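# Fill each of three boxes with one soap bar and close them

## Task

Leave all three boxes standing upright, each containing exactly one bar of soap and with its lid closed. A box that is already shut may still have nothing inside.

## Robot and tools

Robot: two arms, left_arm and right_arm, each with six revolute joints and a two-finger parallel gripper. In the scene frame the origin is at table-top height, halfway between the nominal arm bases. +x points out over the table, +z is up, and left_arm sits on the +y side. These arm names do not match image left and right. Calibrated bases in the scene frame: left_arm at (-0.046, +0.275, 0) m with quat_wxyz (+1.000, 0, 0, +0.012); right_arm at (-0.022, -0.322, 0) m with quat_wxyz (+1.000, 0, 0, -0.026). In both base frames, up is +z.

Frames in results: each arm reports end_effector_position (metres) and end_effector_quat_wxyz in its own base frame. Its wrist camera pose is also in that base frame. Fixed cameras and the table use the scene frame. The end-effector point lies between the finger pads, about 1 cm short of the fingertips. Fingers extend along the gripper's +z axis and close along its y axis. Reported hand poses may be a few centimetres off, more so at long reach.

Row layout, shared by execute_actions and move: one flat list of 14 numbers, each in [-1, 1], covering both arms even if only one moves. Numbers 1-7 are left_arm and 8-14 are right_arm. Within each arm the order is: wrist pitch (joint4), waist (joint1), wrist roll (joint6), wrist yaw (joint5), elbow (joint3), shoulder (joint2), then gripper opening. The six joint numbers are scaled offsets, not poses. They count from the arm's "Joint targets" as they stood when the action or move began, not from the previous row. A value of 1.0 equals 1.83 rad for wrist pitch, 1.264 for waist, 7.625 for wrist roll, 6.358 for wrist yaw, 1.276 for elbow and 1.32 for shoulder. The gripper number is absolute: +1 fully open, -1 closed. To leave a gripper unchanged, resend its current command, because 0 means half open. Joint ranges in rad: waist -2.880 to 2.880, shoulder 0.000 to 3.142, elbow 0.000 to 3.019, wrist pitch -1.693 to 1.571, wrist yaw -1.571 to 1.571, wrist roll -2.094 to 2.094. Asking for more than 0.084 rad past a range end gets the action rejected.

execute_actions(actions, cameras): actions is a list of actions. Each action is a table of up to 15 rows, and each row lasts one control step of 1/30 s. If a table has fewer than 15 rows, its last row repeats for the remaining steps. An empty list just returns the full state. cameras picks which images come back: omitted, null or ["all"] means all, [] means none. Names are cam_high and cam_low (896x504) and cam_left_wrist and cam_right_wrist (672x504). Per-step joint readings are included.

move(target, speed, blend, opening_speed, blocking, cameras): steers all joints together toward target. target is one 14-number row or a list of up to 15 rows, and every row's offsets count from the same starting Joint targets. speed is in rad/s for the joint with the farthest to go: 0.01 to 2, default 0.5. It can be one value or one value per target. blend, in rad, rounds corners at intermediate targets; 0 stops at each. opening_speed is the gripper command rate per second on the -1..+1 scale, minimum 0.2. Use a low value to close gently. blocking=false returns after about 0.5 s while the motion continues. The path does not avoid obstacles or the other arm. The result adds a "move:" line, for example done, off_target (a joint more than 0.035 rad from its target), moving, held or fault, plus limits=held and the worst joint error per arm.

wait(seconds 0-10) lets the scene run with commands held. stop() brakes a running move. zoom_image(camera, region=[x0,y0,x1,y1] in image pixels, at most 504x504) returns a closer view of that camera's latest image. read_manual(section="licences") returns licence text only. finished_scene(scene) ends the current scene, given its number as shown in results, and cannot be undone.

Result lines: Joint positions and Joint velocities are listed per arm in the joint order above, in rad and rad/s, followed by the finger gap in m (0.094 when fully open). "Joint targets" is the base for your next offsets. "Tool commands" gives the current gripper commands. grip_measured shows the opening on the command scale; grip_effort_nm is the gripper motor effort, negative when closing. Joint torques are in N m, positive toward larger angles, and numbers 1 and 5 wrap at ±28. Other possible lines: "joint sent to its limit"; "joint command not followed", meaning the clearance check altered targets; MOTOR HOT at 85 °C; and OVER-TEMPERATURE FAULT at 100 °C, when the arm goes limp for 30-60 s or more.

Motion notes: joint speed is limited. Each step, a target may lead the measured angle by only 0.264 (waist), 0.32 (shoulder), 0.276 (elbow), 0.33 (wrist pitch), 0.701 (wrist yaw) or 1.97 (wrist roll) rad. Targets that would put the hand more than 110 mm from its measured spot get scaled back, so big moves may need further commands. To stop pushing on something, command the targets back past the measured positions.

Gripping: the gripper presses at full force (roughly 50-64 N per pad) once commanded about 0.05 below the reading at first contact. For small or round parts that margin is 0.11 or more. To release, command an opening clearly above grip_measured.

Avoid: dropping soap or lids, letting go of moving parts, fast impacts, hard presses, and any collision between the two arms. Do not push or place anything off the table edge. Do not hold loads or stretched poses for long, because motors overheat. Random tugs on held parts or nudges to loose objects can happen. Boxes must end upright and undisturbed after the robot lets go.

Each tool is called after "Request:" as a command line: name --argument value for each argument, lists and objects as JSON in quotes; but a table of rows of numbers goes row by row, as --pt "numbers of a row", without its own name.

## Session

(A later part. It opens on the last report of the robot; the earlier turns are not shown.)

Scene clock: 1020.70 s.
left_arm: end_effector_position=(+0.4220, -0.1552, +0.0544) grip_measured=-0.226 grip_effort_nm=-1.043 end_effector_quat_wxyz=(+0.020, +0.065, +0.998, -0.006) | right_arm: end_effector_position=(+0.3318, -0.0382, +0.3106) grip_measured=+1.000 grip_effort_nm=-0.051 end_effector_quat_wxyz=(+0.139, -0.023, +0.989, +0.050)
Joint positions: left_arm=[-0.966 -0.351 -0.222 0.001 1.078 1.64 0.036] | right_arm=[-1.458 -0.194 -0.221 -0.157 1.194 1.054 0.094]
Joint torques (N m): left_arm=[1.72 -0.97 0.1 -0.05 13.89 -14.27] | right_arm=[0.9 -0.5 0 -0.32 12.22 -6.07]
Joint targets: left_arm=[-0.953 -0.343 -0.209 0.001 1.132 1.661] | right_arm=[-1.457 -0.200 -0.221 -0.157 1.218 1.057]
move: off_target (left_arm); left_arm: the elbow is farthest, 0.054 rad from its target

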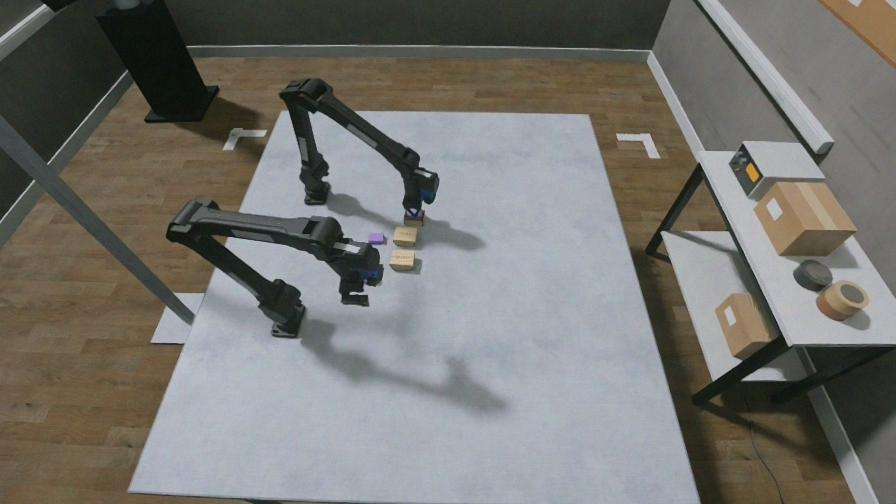

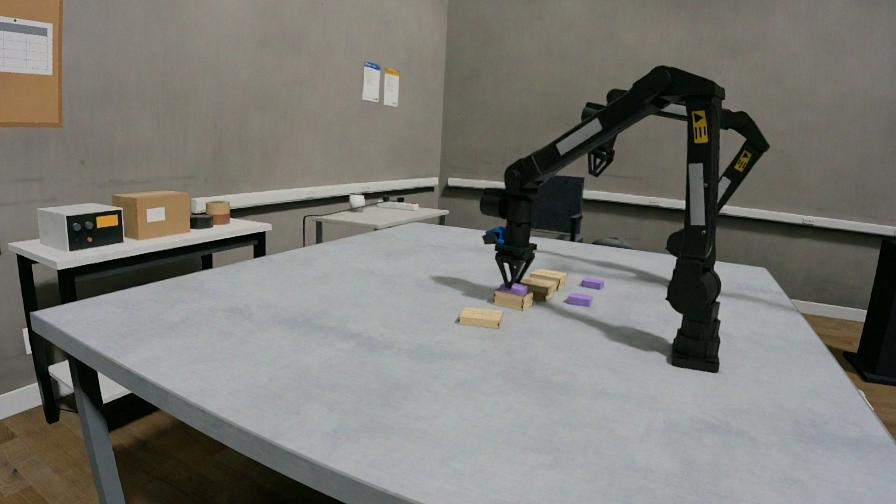

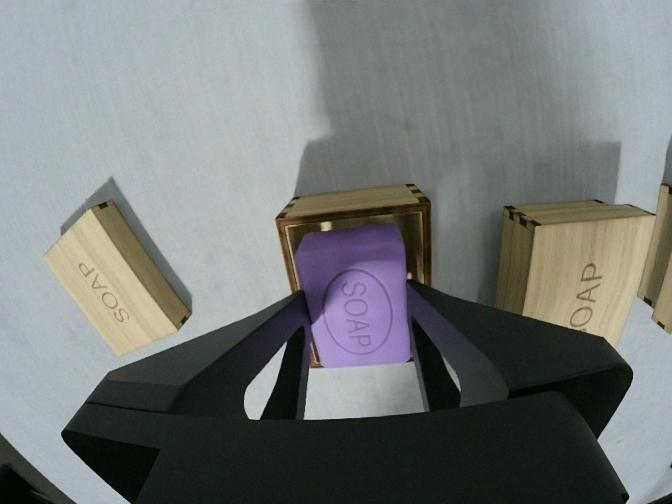

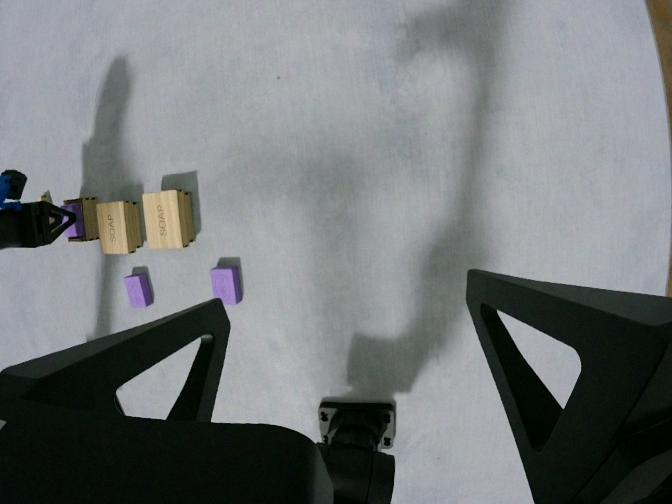

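Request:
move --target '[0.016,0,0,0,0,0.035,-0.38,0,0,0,0,0,0,1]' --speed 0.12

Request:
zoom_image --camera "cam_low" --region '[470, 250, 570, 325]'

Request:
zoom_image --camera "cam_left_wrist" --region '[250, 160, 460, 400]'

Scene clock: 1046.50 s.
left_arm: end_effector_position=(+0.4252, -0.1564, +0.0356) grip_measured=-0.226 grip_effort_nm=-1.033 end_effector_quat_wxyz=(+0.013, +0.065, +0.998, -0.004) | right_arm: end_effector_position=(+0.3318, -0.0382, +0.3106) grip_measured=+1.000 grip_effort_nm=-0.051 end_effector_quat_wxyz=(+0.139, -0.023, +0.989, +0.050)
Joint positions: left_arm=[-0.937 -0.351 -0.222 0.001 1.078 1.685 0.036] | right_arm=[-1.458 -0.194 -0.221 -0.157 1.194 1.054 0.094]
Joint torques (N m): left_arm=[1.76 -0.91 0.09 -0.05 13.59 -15.03] | right_arm=[0.9 -0.44 0 -0.32 12.21 -6.07]
Joint targets: left_arm=[-0.924 -0.343 -0.209 0.001 1.132 1.707] | right_arm=[-1.457 -0.200 -0.221 -0.157 1.218 1.057]
move: off_target (left_arm); left_arm: the elbow is farthest, 0.054 rad from its target

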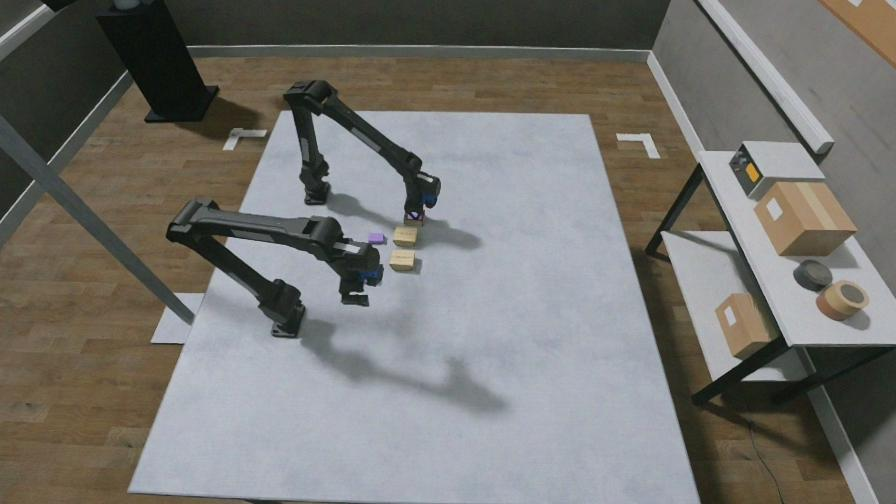

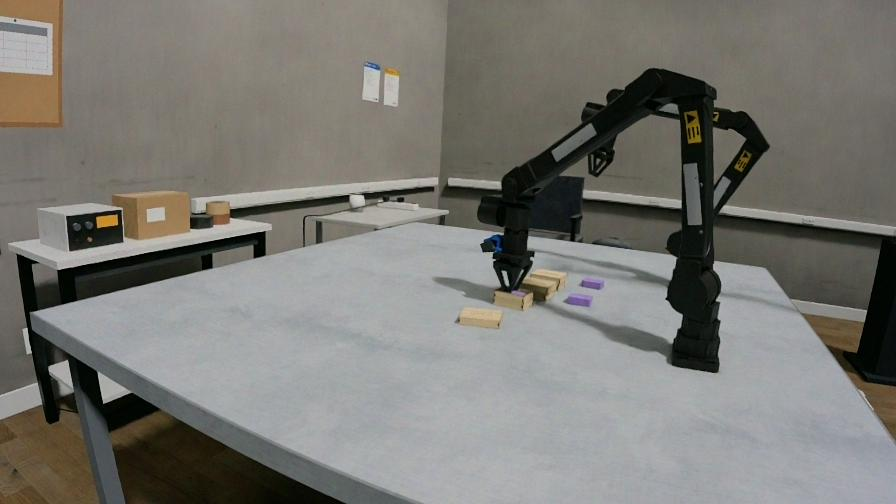

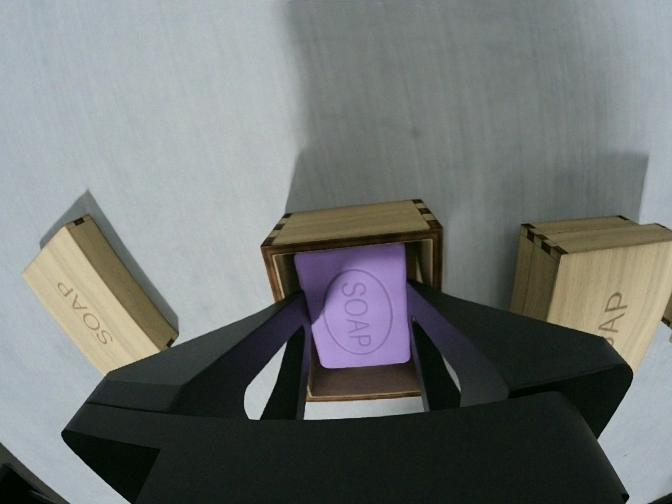

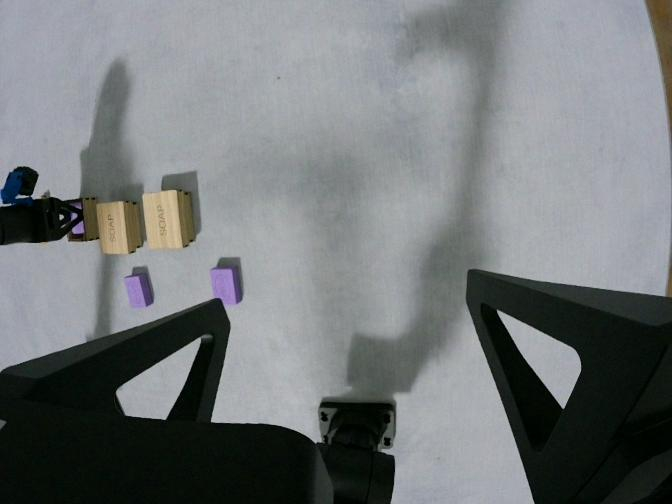

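Scaled by 5.040 from the camera's 896x504 image, which has a finer 1280x720 frame.

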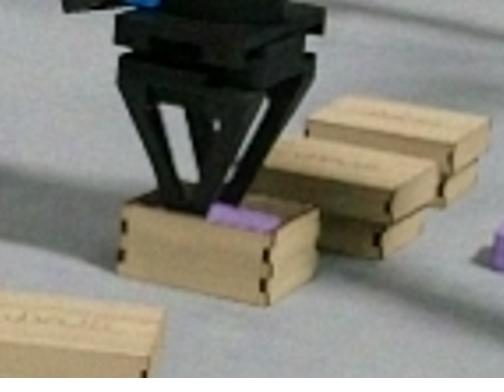

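Scaled by 2.100 from the camera's 672x504 image, which has a finer 960x720 frame.

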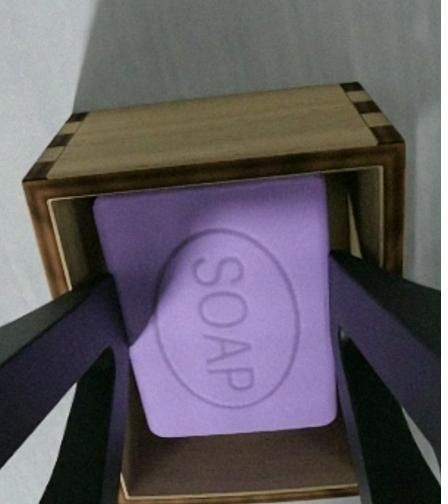

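Request:
move --target '[-0.007,0,0,0,0,0.008,-0.38,0,0,0,0,0,0,1]' --speed 0.1 --cameras '[]'

Request:
move --target '[0,0,0,0,0,0,-0.13,0,0,0,0,0,0,1]' --opening_speed 0.3

Scene clock: 1055.47 s.
left_arm: end_effector_position=(+0.4246, -0.1561, +0.0322) grip_measured=-0.226 grip_effort_nm=-1.038 end_effector_quat_wxyz=(+0.010, +0.065, +0.998, -0.003) | right_arm: end_effector_position=(+0.3318, -0.0382, +0.3106) grip_measured=+1.000 grip_effort_nm=-0.046 end_effector_quat_wxyz=(+0.139, -0.023, +0.989, +0.050)
Joint positions: left_arm=[-0.936 -0.351 -0.222 0.001 1.078 1.693 0.036] | right_arm=[-1.458 -0.194 -0.221 -0.157 1.194 1.054 0.094]
Joint torques (N m): left_arm=[1.11 -0.91 0.09 -0.05 13.55 -14.68] | right_arm=[0.9 -0.44 0 -0.32 12.19 -6.07]
Joint targets: left_arm=[-0.937 -0.343 -0.209 0.001 1.132 1.718] | right_arm=[-1.457 -0.200 -0.221 -0.157 1.218 1.057]
move: off_target (left_arm); left_arm: the elbow is farthest, 0.054 rad from its target

Scene clock: 1056.57 s.
left_arm: end_effector_position=(+0.4250, -0.1563, +0.0324) grip_measured=-0.138 grip_effort_nm=0.349 end_effector_quat_wxyz=(+0.010, +0.065, +0.998, -0.003) | right_arm: end_effector_position=(+0.3318, -0.0382, +0.3106) grip_measured=+1.000 grip_effort_nm=-0.046 end_effector_quat_wxyz=(+0.139, -0.023, +0.989, +0.050)
Joint positions: left_arm=[-0.936 -0.351 -0.222 0.001 1.08 1.693 0.041] | right_arm=[-1.458 -0.194 -0.221 -0.157 1.194 1.054 0.094]
Joint torques (N m): left_arm=[1.1 -0.97 0.09 -0.05 13.45 -14.68] | right_arm=[0.9 -0.44 0 -0.32 12.21 -6.01]
Joint targets: left_arm=[-0.937 -0.343 -0.209 0.001 1.132 1.718] | right_arm=[-1.457 -0.200 -0.221 -0.157 1.218 1.057]
move: off_target (left_arm); left_arm: the elbow is farthest, 0.052 rad from its target

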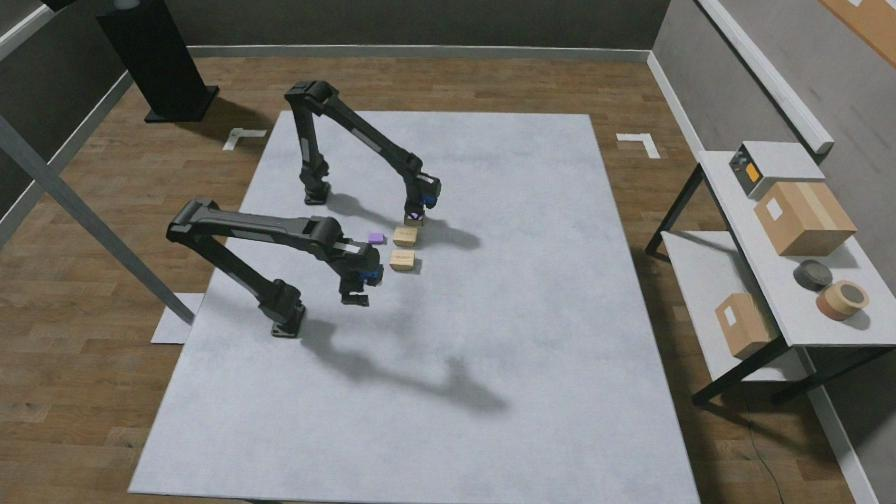

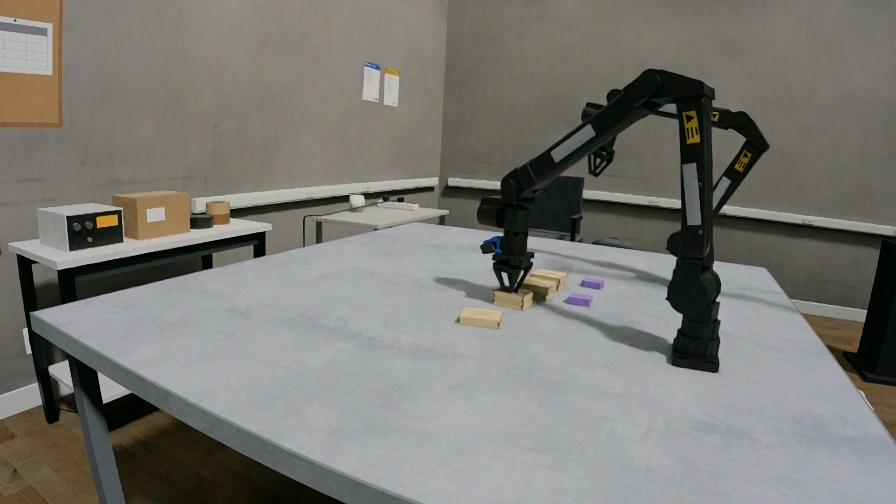

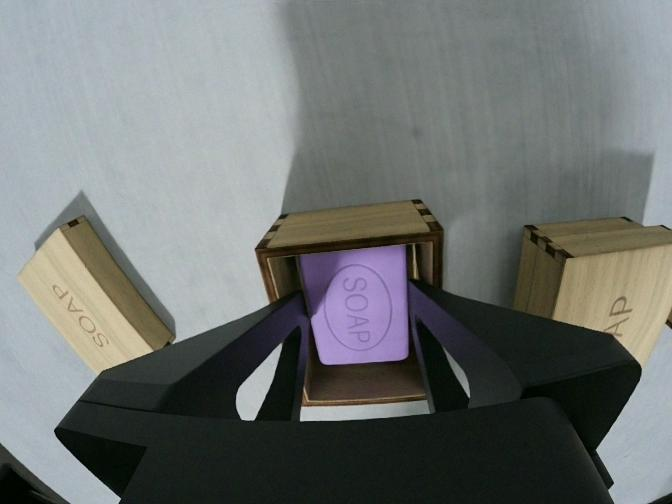

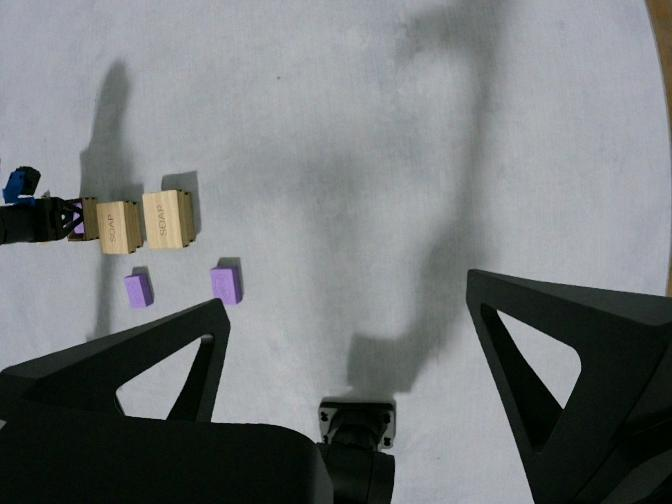

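Request:
move --pt "-0.027 0 0 0 0 -0.076 -0.13 0 0 0 0 0 0 1" --pt "-0.143 0 0 0 -0.07 -0.261 1 0 0 0 0 0 0 1" --speed '[0.15,0.5]'

Request:
zoom_image --camera "cam_left_wrist" --region '[100, 50, 604, 504]'

Scene clock: 1067.93 s.
left_arm: end_effector_position=(+0.3680, -0.1354, +0.1485) grip_measured=-0.107 grip_effort_nm=1.238 end_effector_quat_wxyz=(+0.029, +0.065, +0.997, -0.009) | right_arm: end_effector_position=(+0.3318, -0.0382, +0.3106) grip_measured=+1.000 grip_effort_nm=-0.051 end_effector_quat_wxyz=(+0.139, -0.023, +0.989, +0.050)
Joint positions: left_arm=[-1.187 -0.351 -0.222 0.001 1.052 1.376 0.042] | right_arm=[-1.458 -0.194 -0.221 -0.157 1.194 1.054 0.094]
Joint torques (N m): left_arm=[0.73 -0.91 0.09 -0.05 9.16 -12.92] | right_arm=[0.88 -0.44 0 -0.32 12.21 -6.07]
Joint targets: left_arm=[-1.198 -0.343 -0.209 0.001 1.043 1.374] | right_arm=[-1.457 -0.200 -0.221 -0.157 1.218 1.057]
move: done

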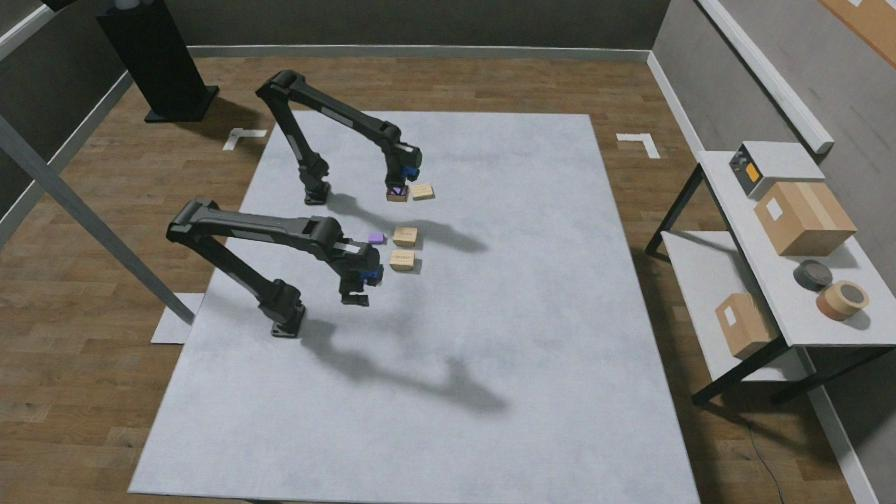

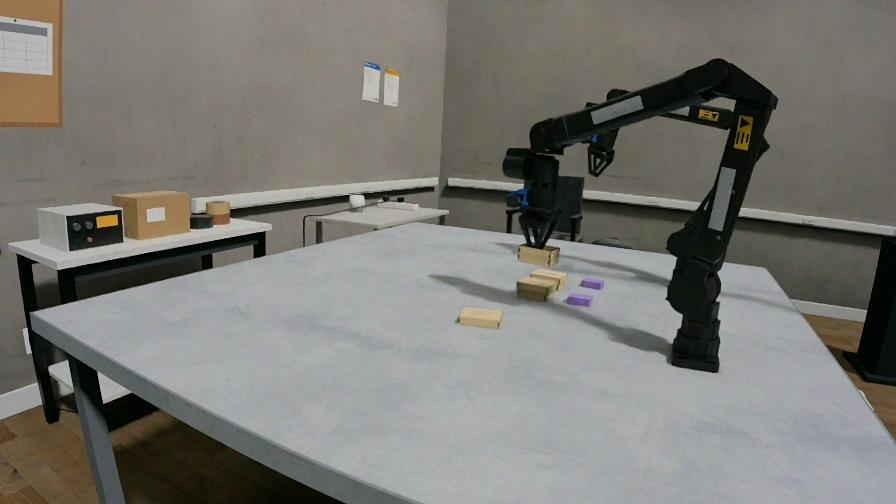

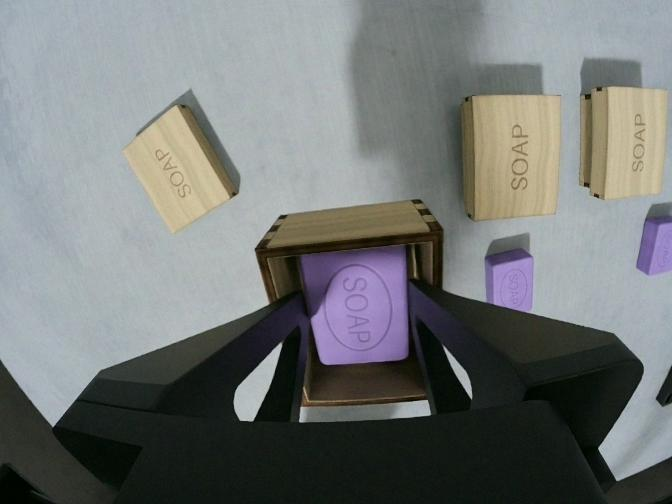

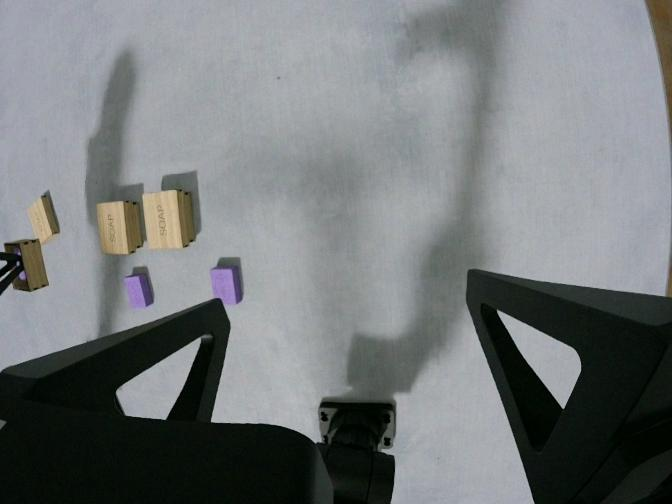

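Scaled by 1.000.

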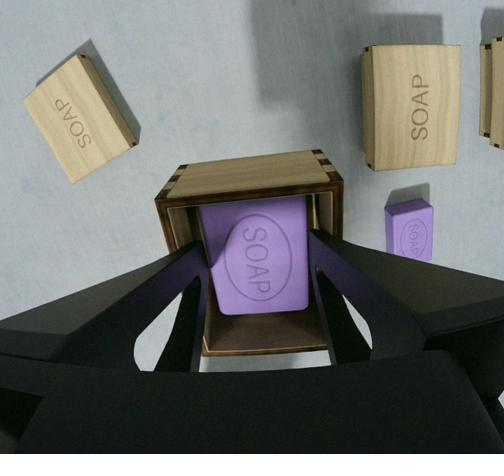

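Request:
move --pt "0.125 0 0 0 0.07 0.22 1 0 0 0 0 0 0 1" --pt "0.150 0 0 0 0.07 0.254 1 0 0 0 0 0 0 1" --speed '[0.3,0.08]'

Request:
zoom_image --camera "cam_low" --region '[470, 250, 570, 325]'

Scene clock: 1091.00 s.
left_arm: end_effector_position=(+0.4242, -0.1560, +0.0340) grip_measured=-0.107 grip_effort_nm=1.238 end_effector_quat_wxyz=(+0.011, +0.065, +0.998, -0.004) | right_arm: end_effector_position=(+0.3318, -0.0382, +0.3106) grip_measured=+1.000 grip_effort_nm=-0.056 end_effector_quat_wxyz=(+0.139, -0.023, +0.989, +0.050)
Joint positions: left_arm=[-0.937 -0.351 -0.222 0.001 1.077 1.687 0.042] | right_arm=[-1.458 -0.194 -0.221 -0.157 1.194 1.054 0.094]
Joint torques (N m): left_arm=[1.65 -0.97 0.09 -0.05 13.75 -14.97] | right_arm=[0.9 -0.44 0 -0.32 12.21 -6.07]
Joint targets: left_arm=[-0.924 -0.343 -0.209 0.001 1.132 1.709] | right_arm=[-1.457 -0.200 -0.221 -0.157 1.218 1.057]
move: off_target (left_arm); left_arm: the elbow is farthest, 0.056 rad from its target

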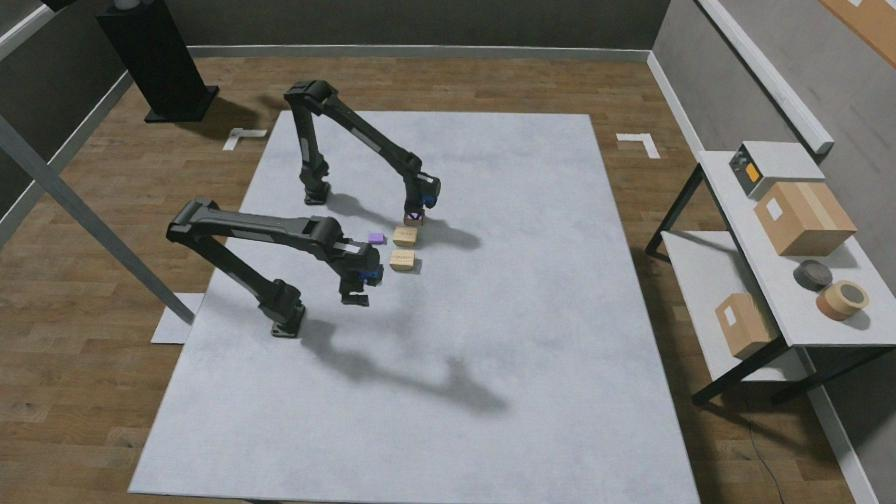

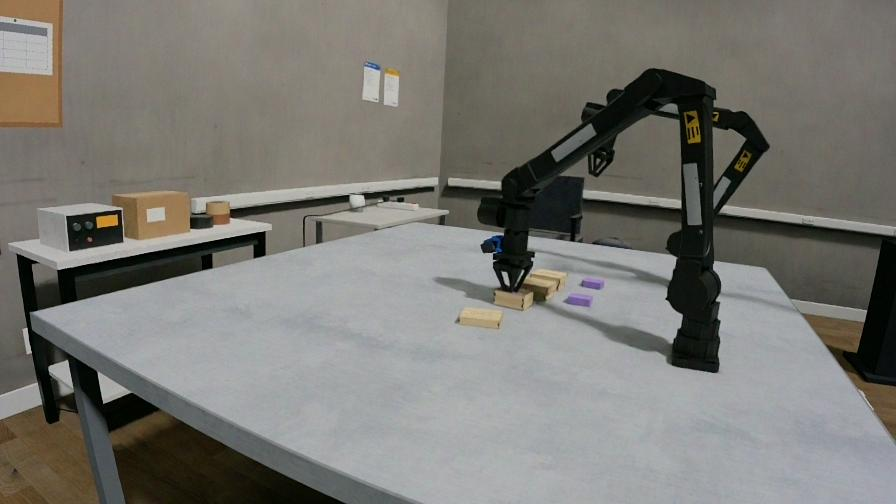

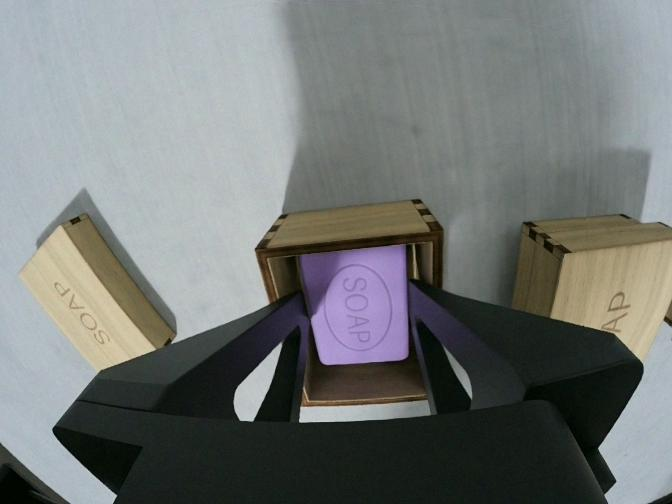

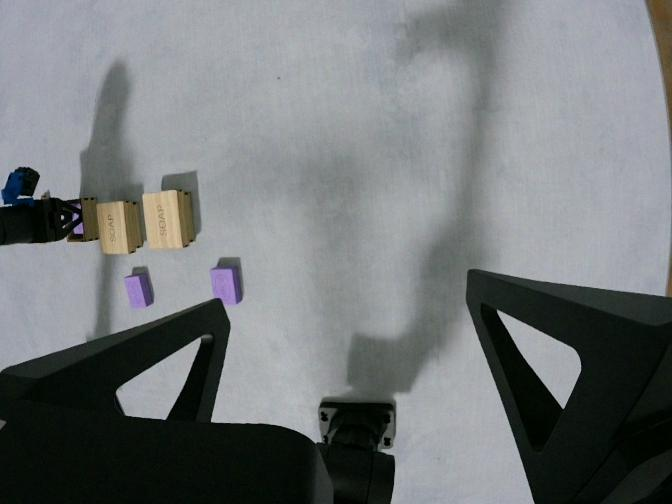

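Scaled by 5.040 from the camera's 896x504 image, which has a finer 1280x720 frame.

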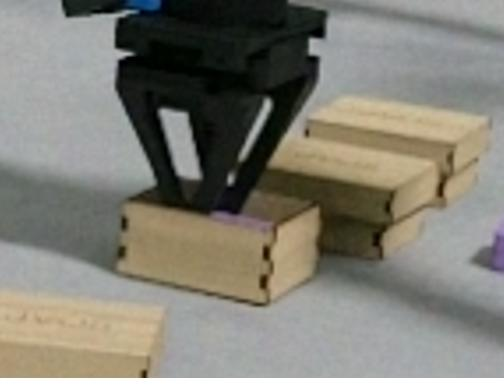

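Request:
move --pt "0 0 0 0 0 0.006 1 0 0 0 0 0 0 1" --pt "0 0 0 0 0 0.006 -0.18 0 0 0 0 0 0 1" --speed 0.05 --opening_speed 0.3

Scene clock: 1105.40 s.
left_arm: end_effector_position=(+0.4256, -0.1565, +0.0332) grip_measured=-0.175 grip_effort_nm=-0.222 end_effector_quat_wxyz=(+0.011, +0.065, +0.998, -0.004) | right_arm: end_effector_position=(+0.3318, -0.0382, +0.3106) grip_measured=+1.000 grip_effort_nm=-0.051 end_effector_quat_wxyz=(+0.139, -0.023, +0.989, +0.050)
Joint positions: left_arm=[-0.936 -0.351 -0.222 0.001 1.081 1.692 0.039] | right_arm=[-1.458 -0.194 -0.221 -0.157 1.194 1.054 0.094]
Joint torques (N m): left_arm=[1.65 -0.97 0.09 -0.05 13.3 -14.74] | right_arm=[0.9 -0.5 0 -0.32 12.21 -6.07]
Joint targets: left_arm=[-0.924 -0.343 -0.209 0.001 1.132 1.717] | right_arm=[-1.457 -0.200 -0.221 -0.157 1.218 1.057]
move: off_target (left_arm); target 2's new numbers were sent with left_arm's elbow 0.052 rad from that target; left_arm: the elbow is farthest, 0.051 rad from its target

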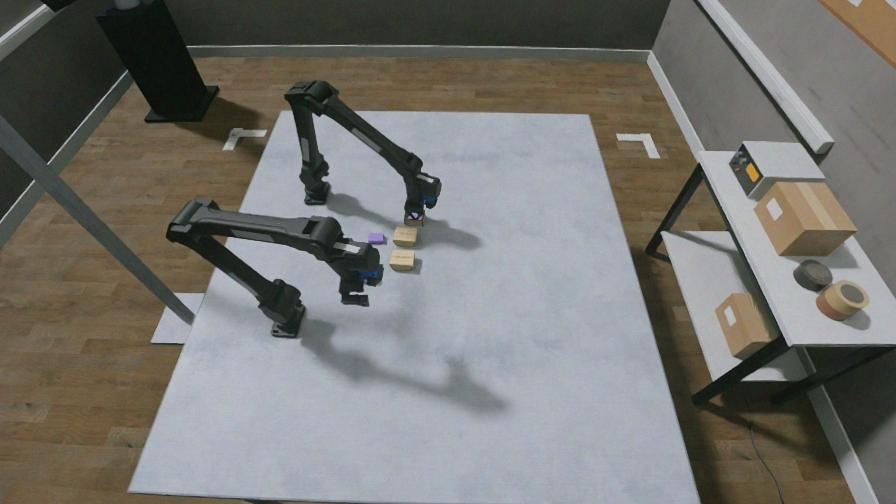

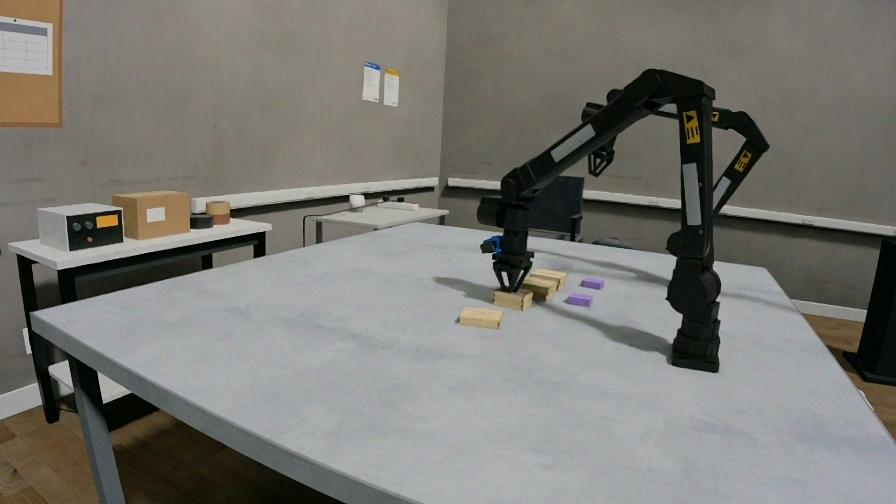

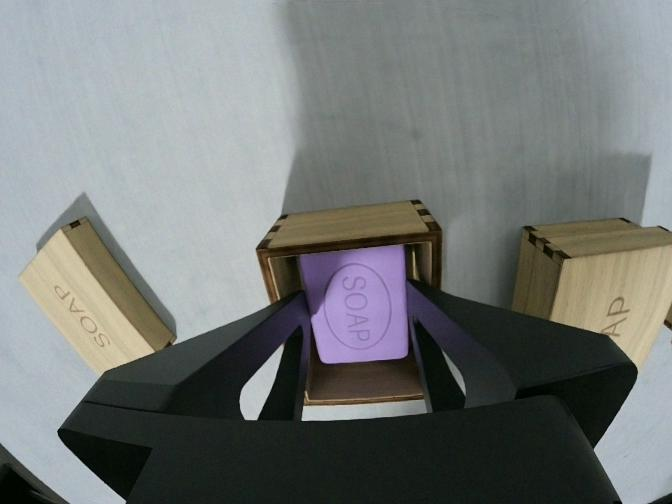

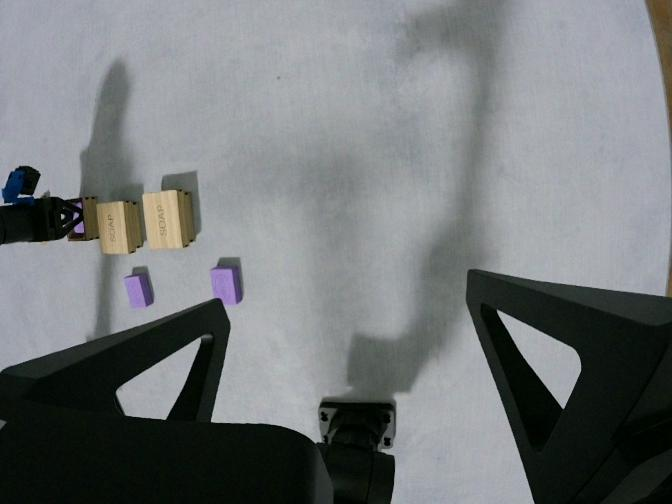

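Rise small and check.

Request:
move --target '[-0.014,0,0,0,0,-0.06,-0.18,0,0,0,0,0,0,1]' --speed 0.08

Request:
zoom_image --camera "cam_low" --region '[470, 250, 570, 325]'

Scene clock: 1116.93 s.
left_arm: end_effector_position=(+0.4285, -0.1576, +0.0489) grip_measured=-0.176 grip_effort_nm=-0.212 end_effector_quat_wxyz=(+0.028, +0.065, +0.997, -0.008) | right_arm: end_effector_position=(+0.3318, -0.0382, +0.3106) grip_measured=+1.000 grip_effort_nm=-0.046 end_effector_quat_wxyz=(+0.139, -0.023, +0.989, +0.050)
Joint positions: left_arm=[-0.938 -0.351 -0.222 0.001 1.081 1.656 0.039] | right_arm=[-1.458 -0.194 -0.221 -0.157 1.194 1.054 0.094]
Joint torques (N m): left_arm=[0.75 -0.97 0.09 -0.05 13.59 -17.79] | right_arm=[0.88 -0.44 0 -0.32 12.21 -6.07]
Joint targets: left_arm=[-0.949 -0.343 -0.209 0.001 1.132 1.638] | right_arm=[-1.457 -0.200 -0.221 -0.157 1.218 1.057]
move: off_target (left_arm); left_arm: the elbow is farthest, 0.051 rad from its target

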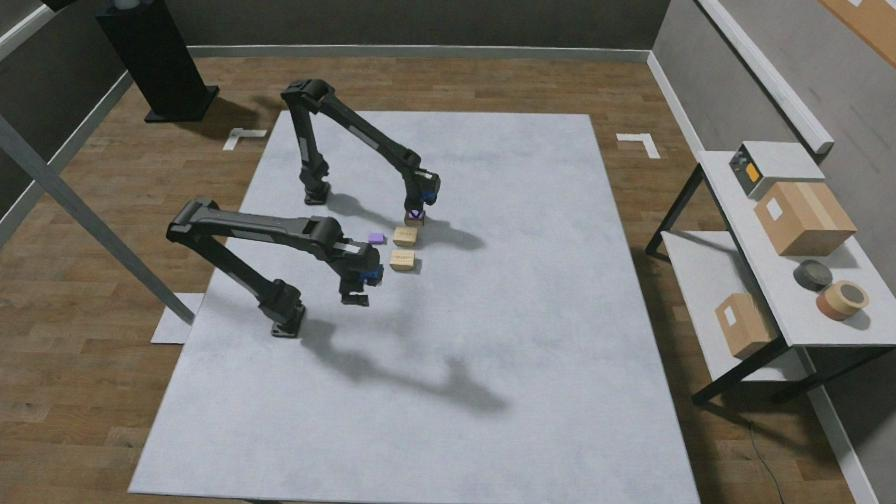

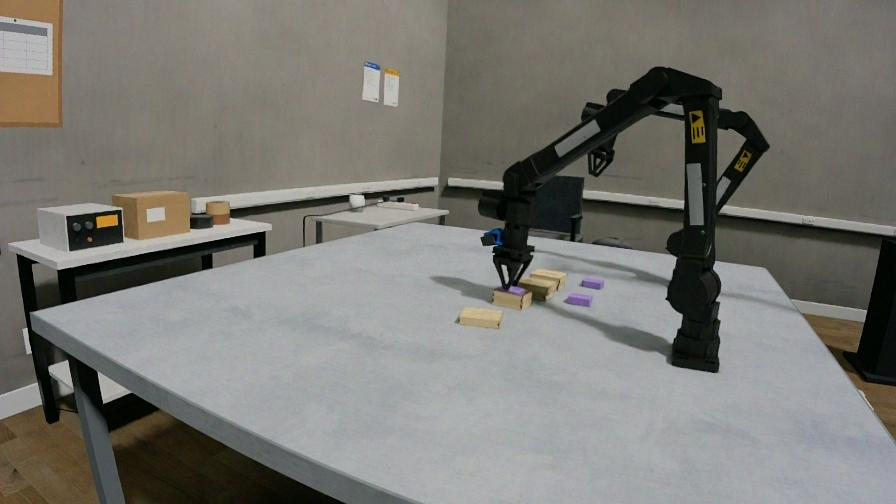

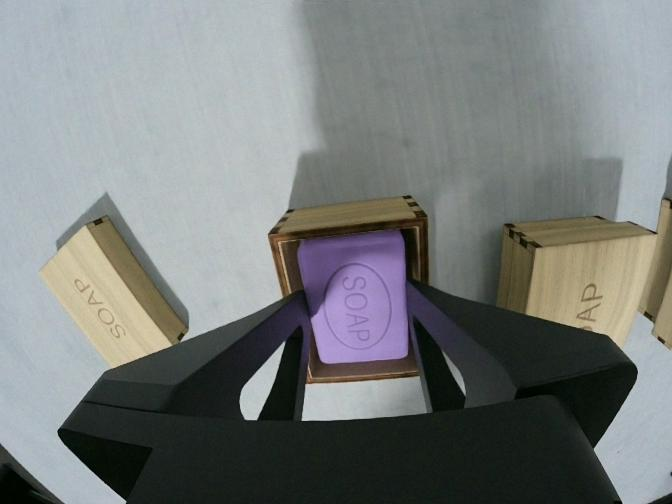

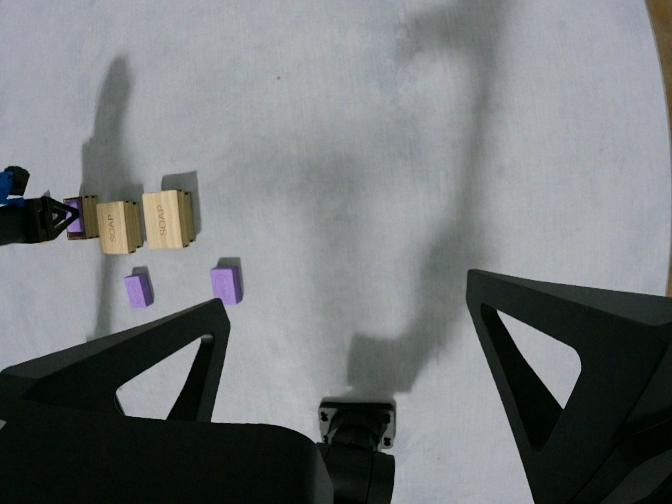

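Scaled by 5.040 from the camera's 896x504 image, which has a finer 1280x720 frame.

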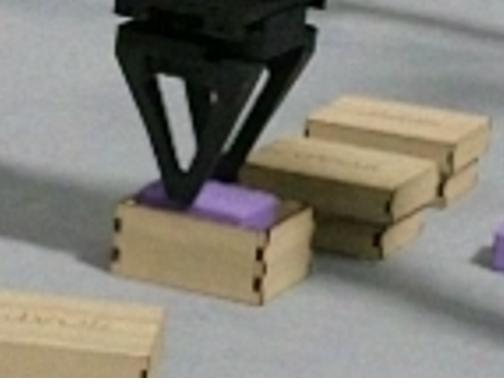

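Request:
move --pt "0 0 0 0 0 0.045 -0.18 0 0 0 0 0 0 1" --pt "0 0 0 0 0 0.045 -0.10 0 0 0 0 0 0 1" --speed 0.1 --opening_speed 0.2

Request:
zoom_image --camera "cam_low" --region '[470, 250, 570, 325]'

Request:
zoom_image --camera "cam_left_wrist" --region '[250, 160, 460, 400]'

Scene clock: 1147.93 s.
left_arm: end_effector_position=(+0.4270, -0.1570, +0.0412) grip_measured=-0.103 grip_effort_nm=0.115 end_effector_quat_wxyz=(+0.019, +0.065, +0.998, -0.006) | right_arm: end_effector_position=(+0.3318, -0.0382, +0.3106) grip_measured=+1.000 grip_effort_nm=-0.051 end_effector_quat_wxyz=(+0.139, -0.023, +0.989, +0.050)
Joint positions: left_arm=[-0.938 -0.351 -0.222 0.001 1.081 1.674 0.042] | right_arm=[-1.458 -0.194 -0.221 -0.157 1.194 1.054 0.094]
Joint torques (N m): left_arm=[0.7 -0.91 0.09 -0.05 13.45 -14.74] | right_arm=[0.9 -0.44 0 -0.32 12.21 -6.01]
Joint targets: left_arm=[-0.950 -0.343 -0.209 0.001 1.132 1.697] | right_arm=[-1.457 -0.200 -0.221 -0.157 1.218 1.057]
move: off_target (left_arm); target 2's new numbers were sent with left_arm's elbow 0.051 rad from that target; left_arm: the elbow is farthest, 0.051 rad from its target

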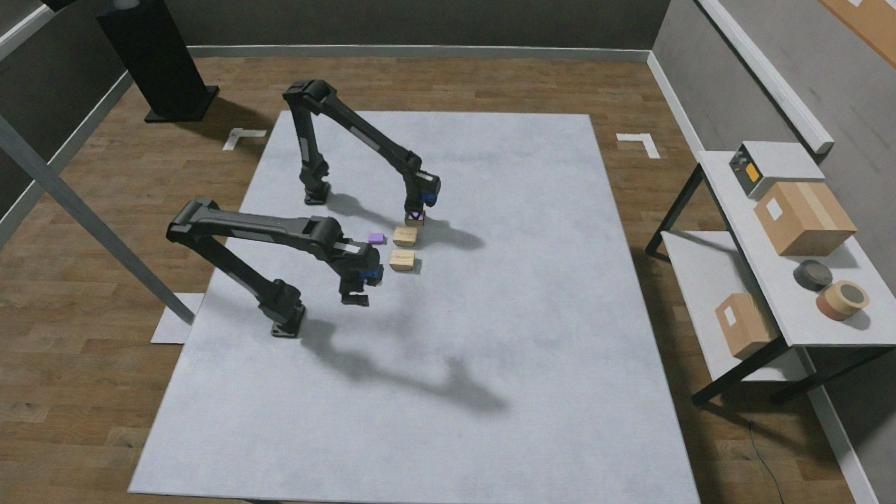

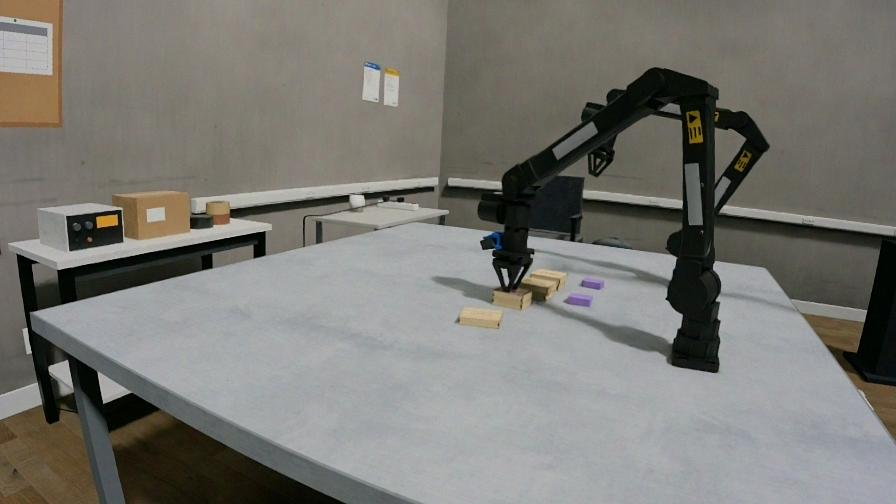

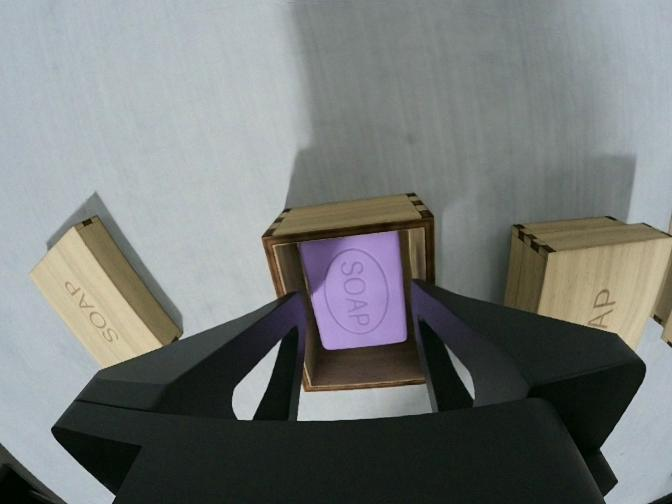

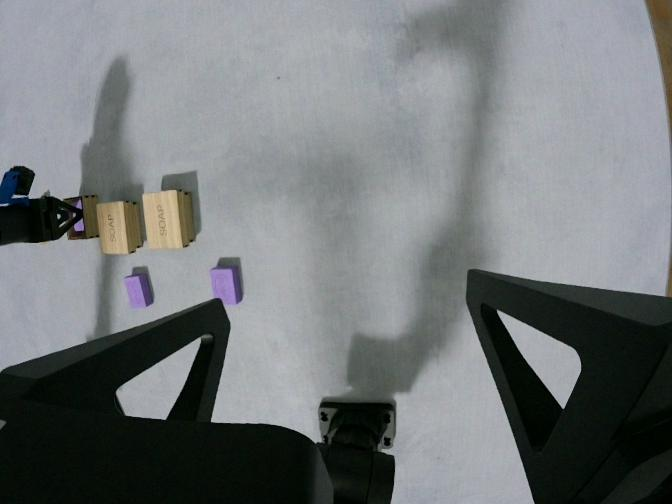

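Scaled by 5.040 from the camera's 896x504 image, which has a finer 1280x720 frame.

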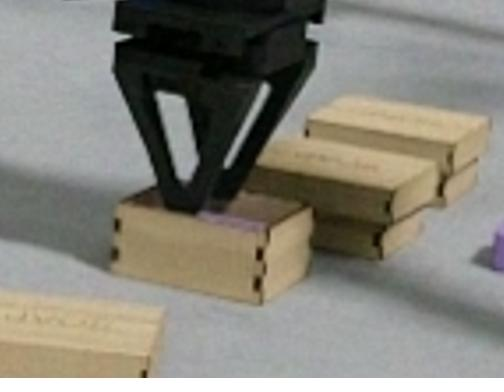

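Scaled by 2.100 from the camera's 672x504 image, which has a finer 960x720 frame.

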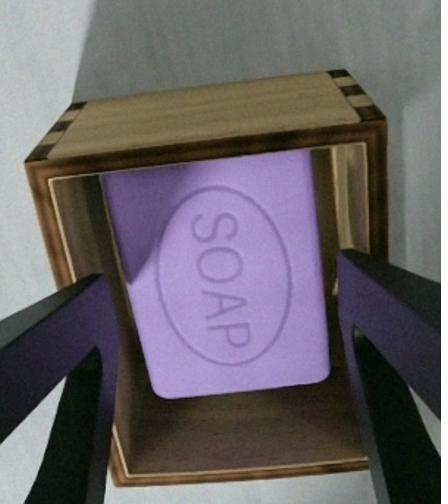

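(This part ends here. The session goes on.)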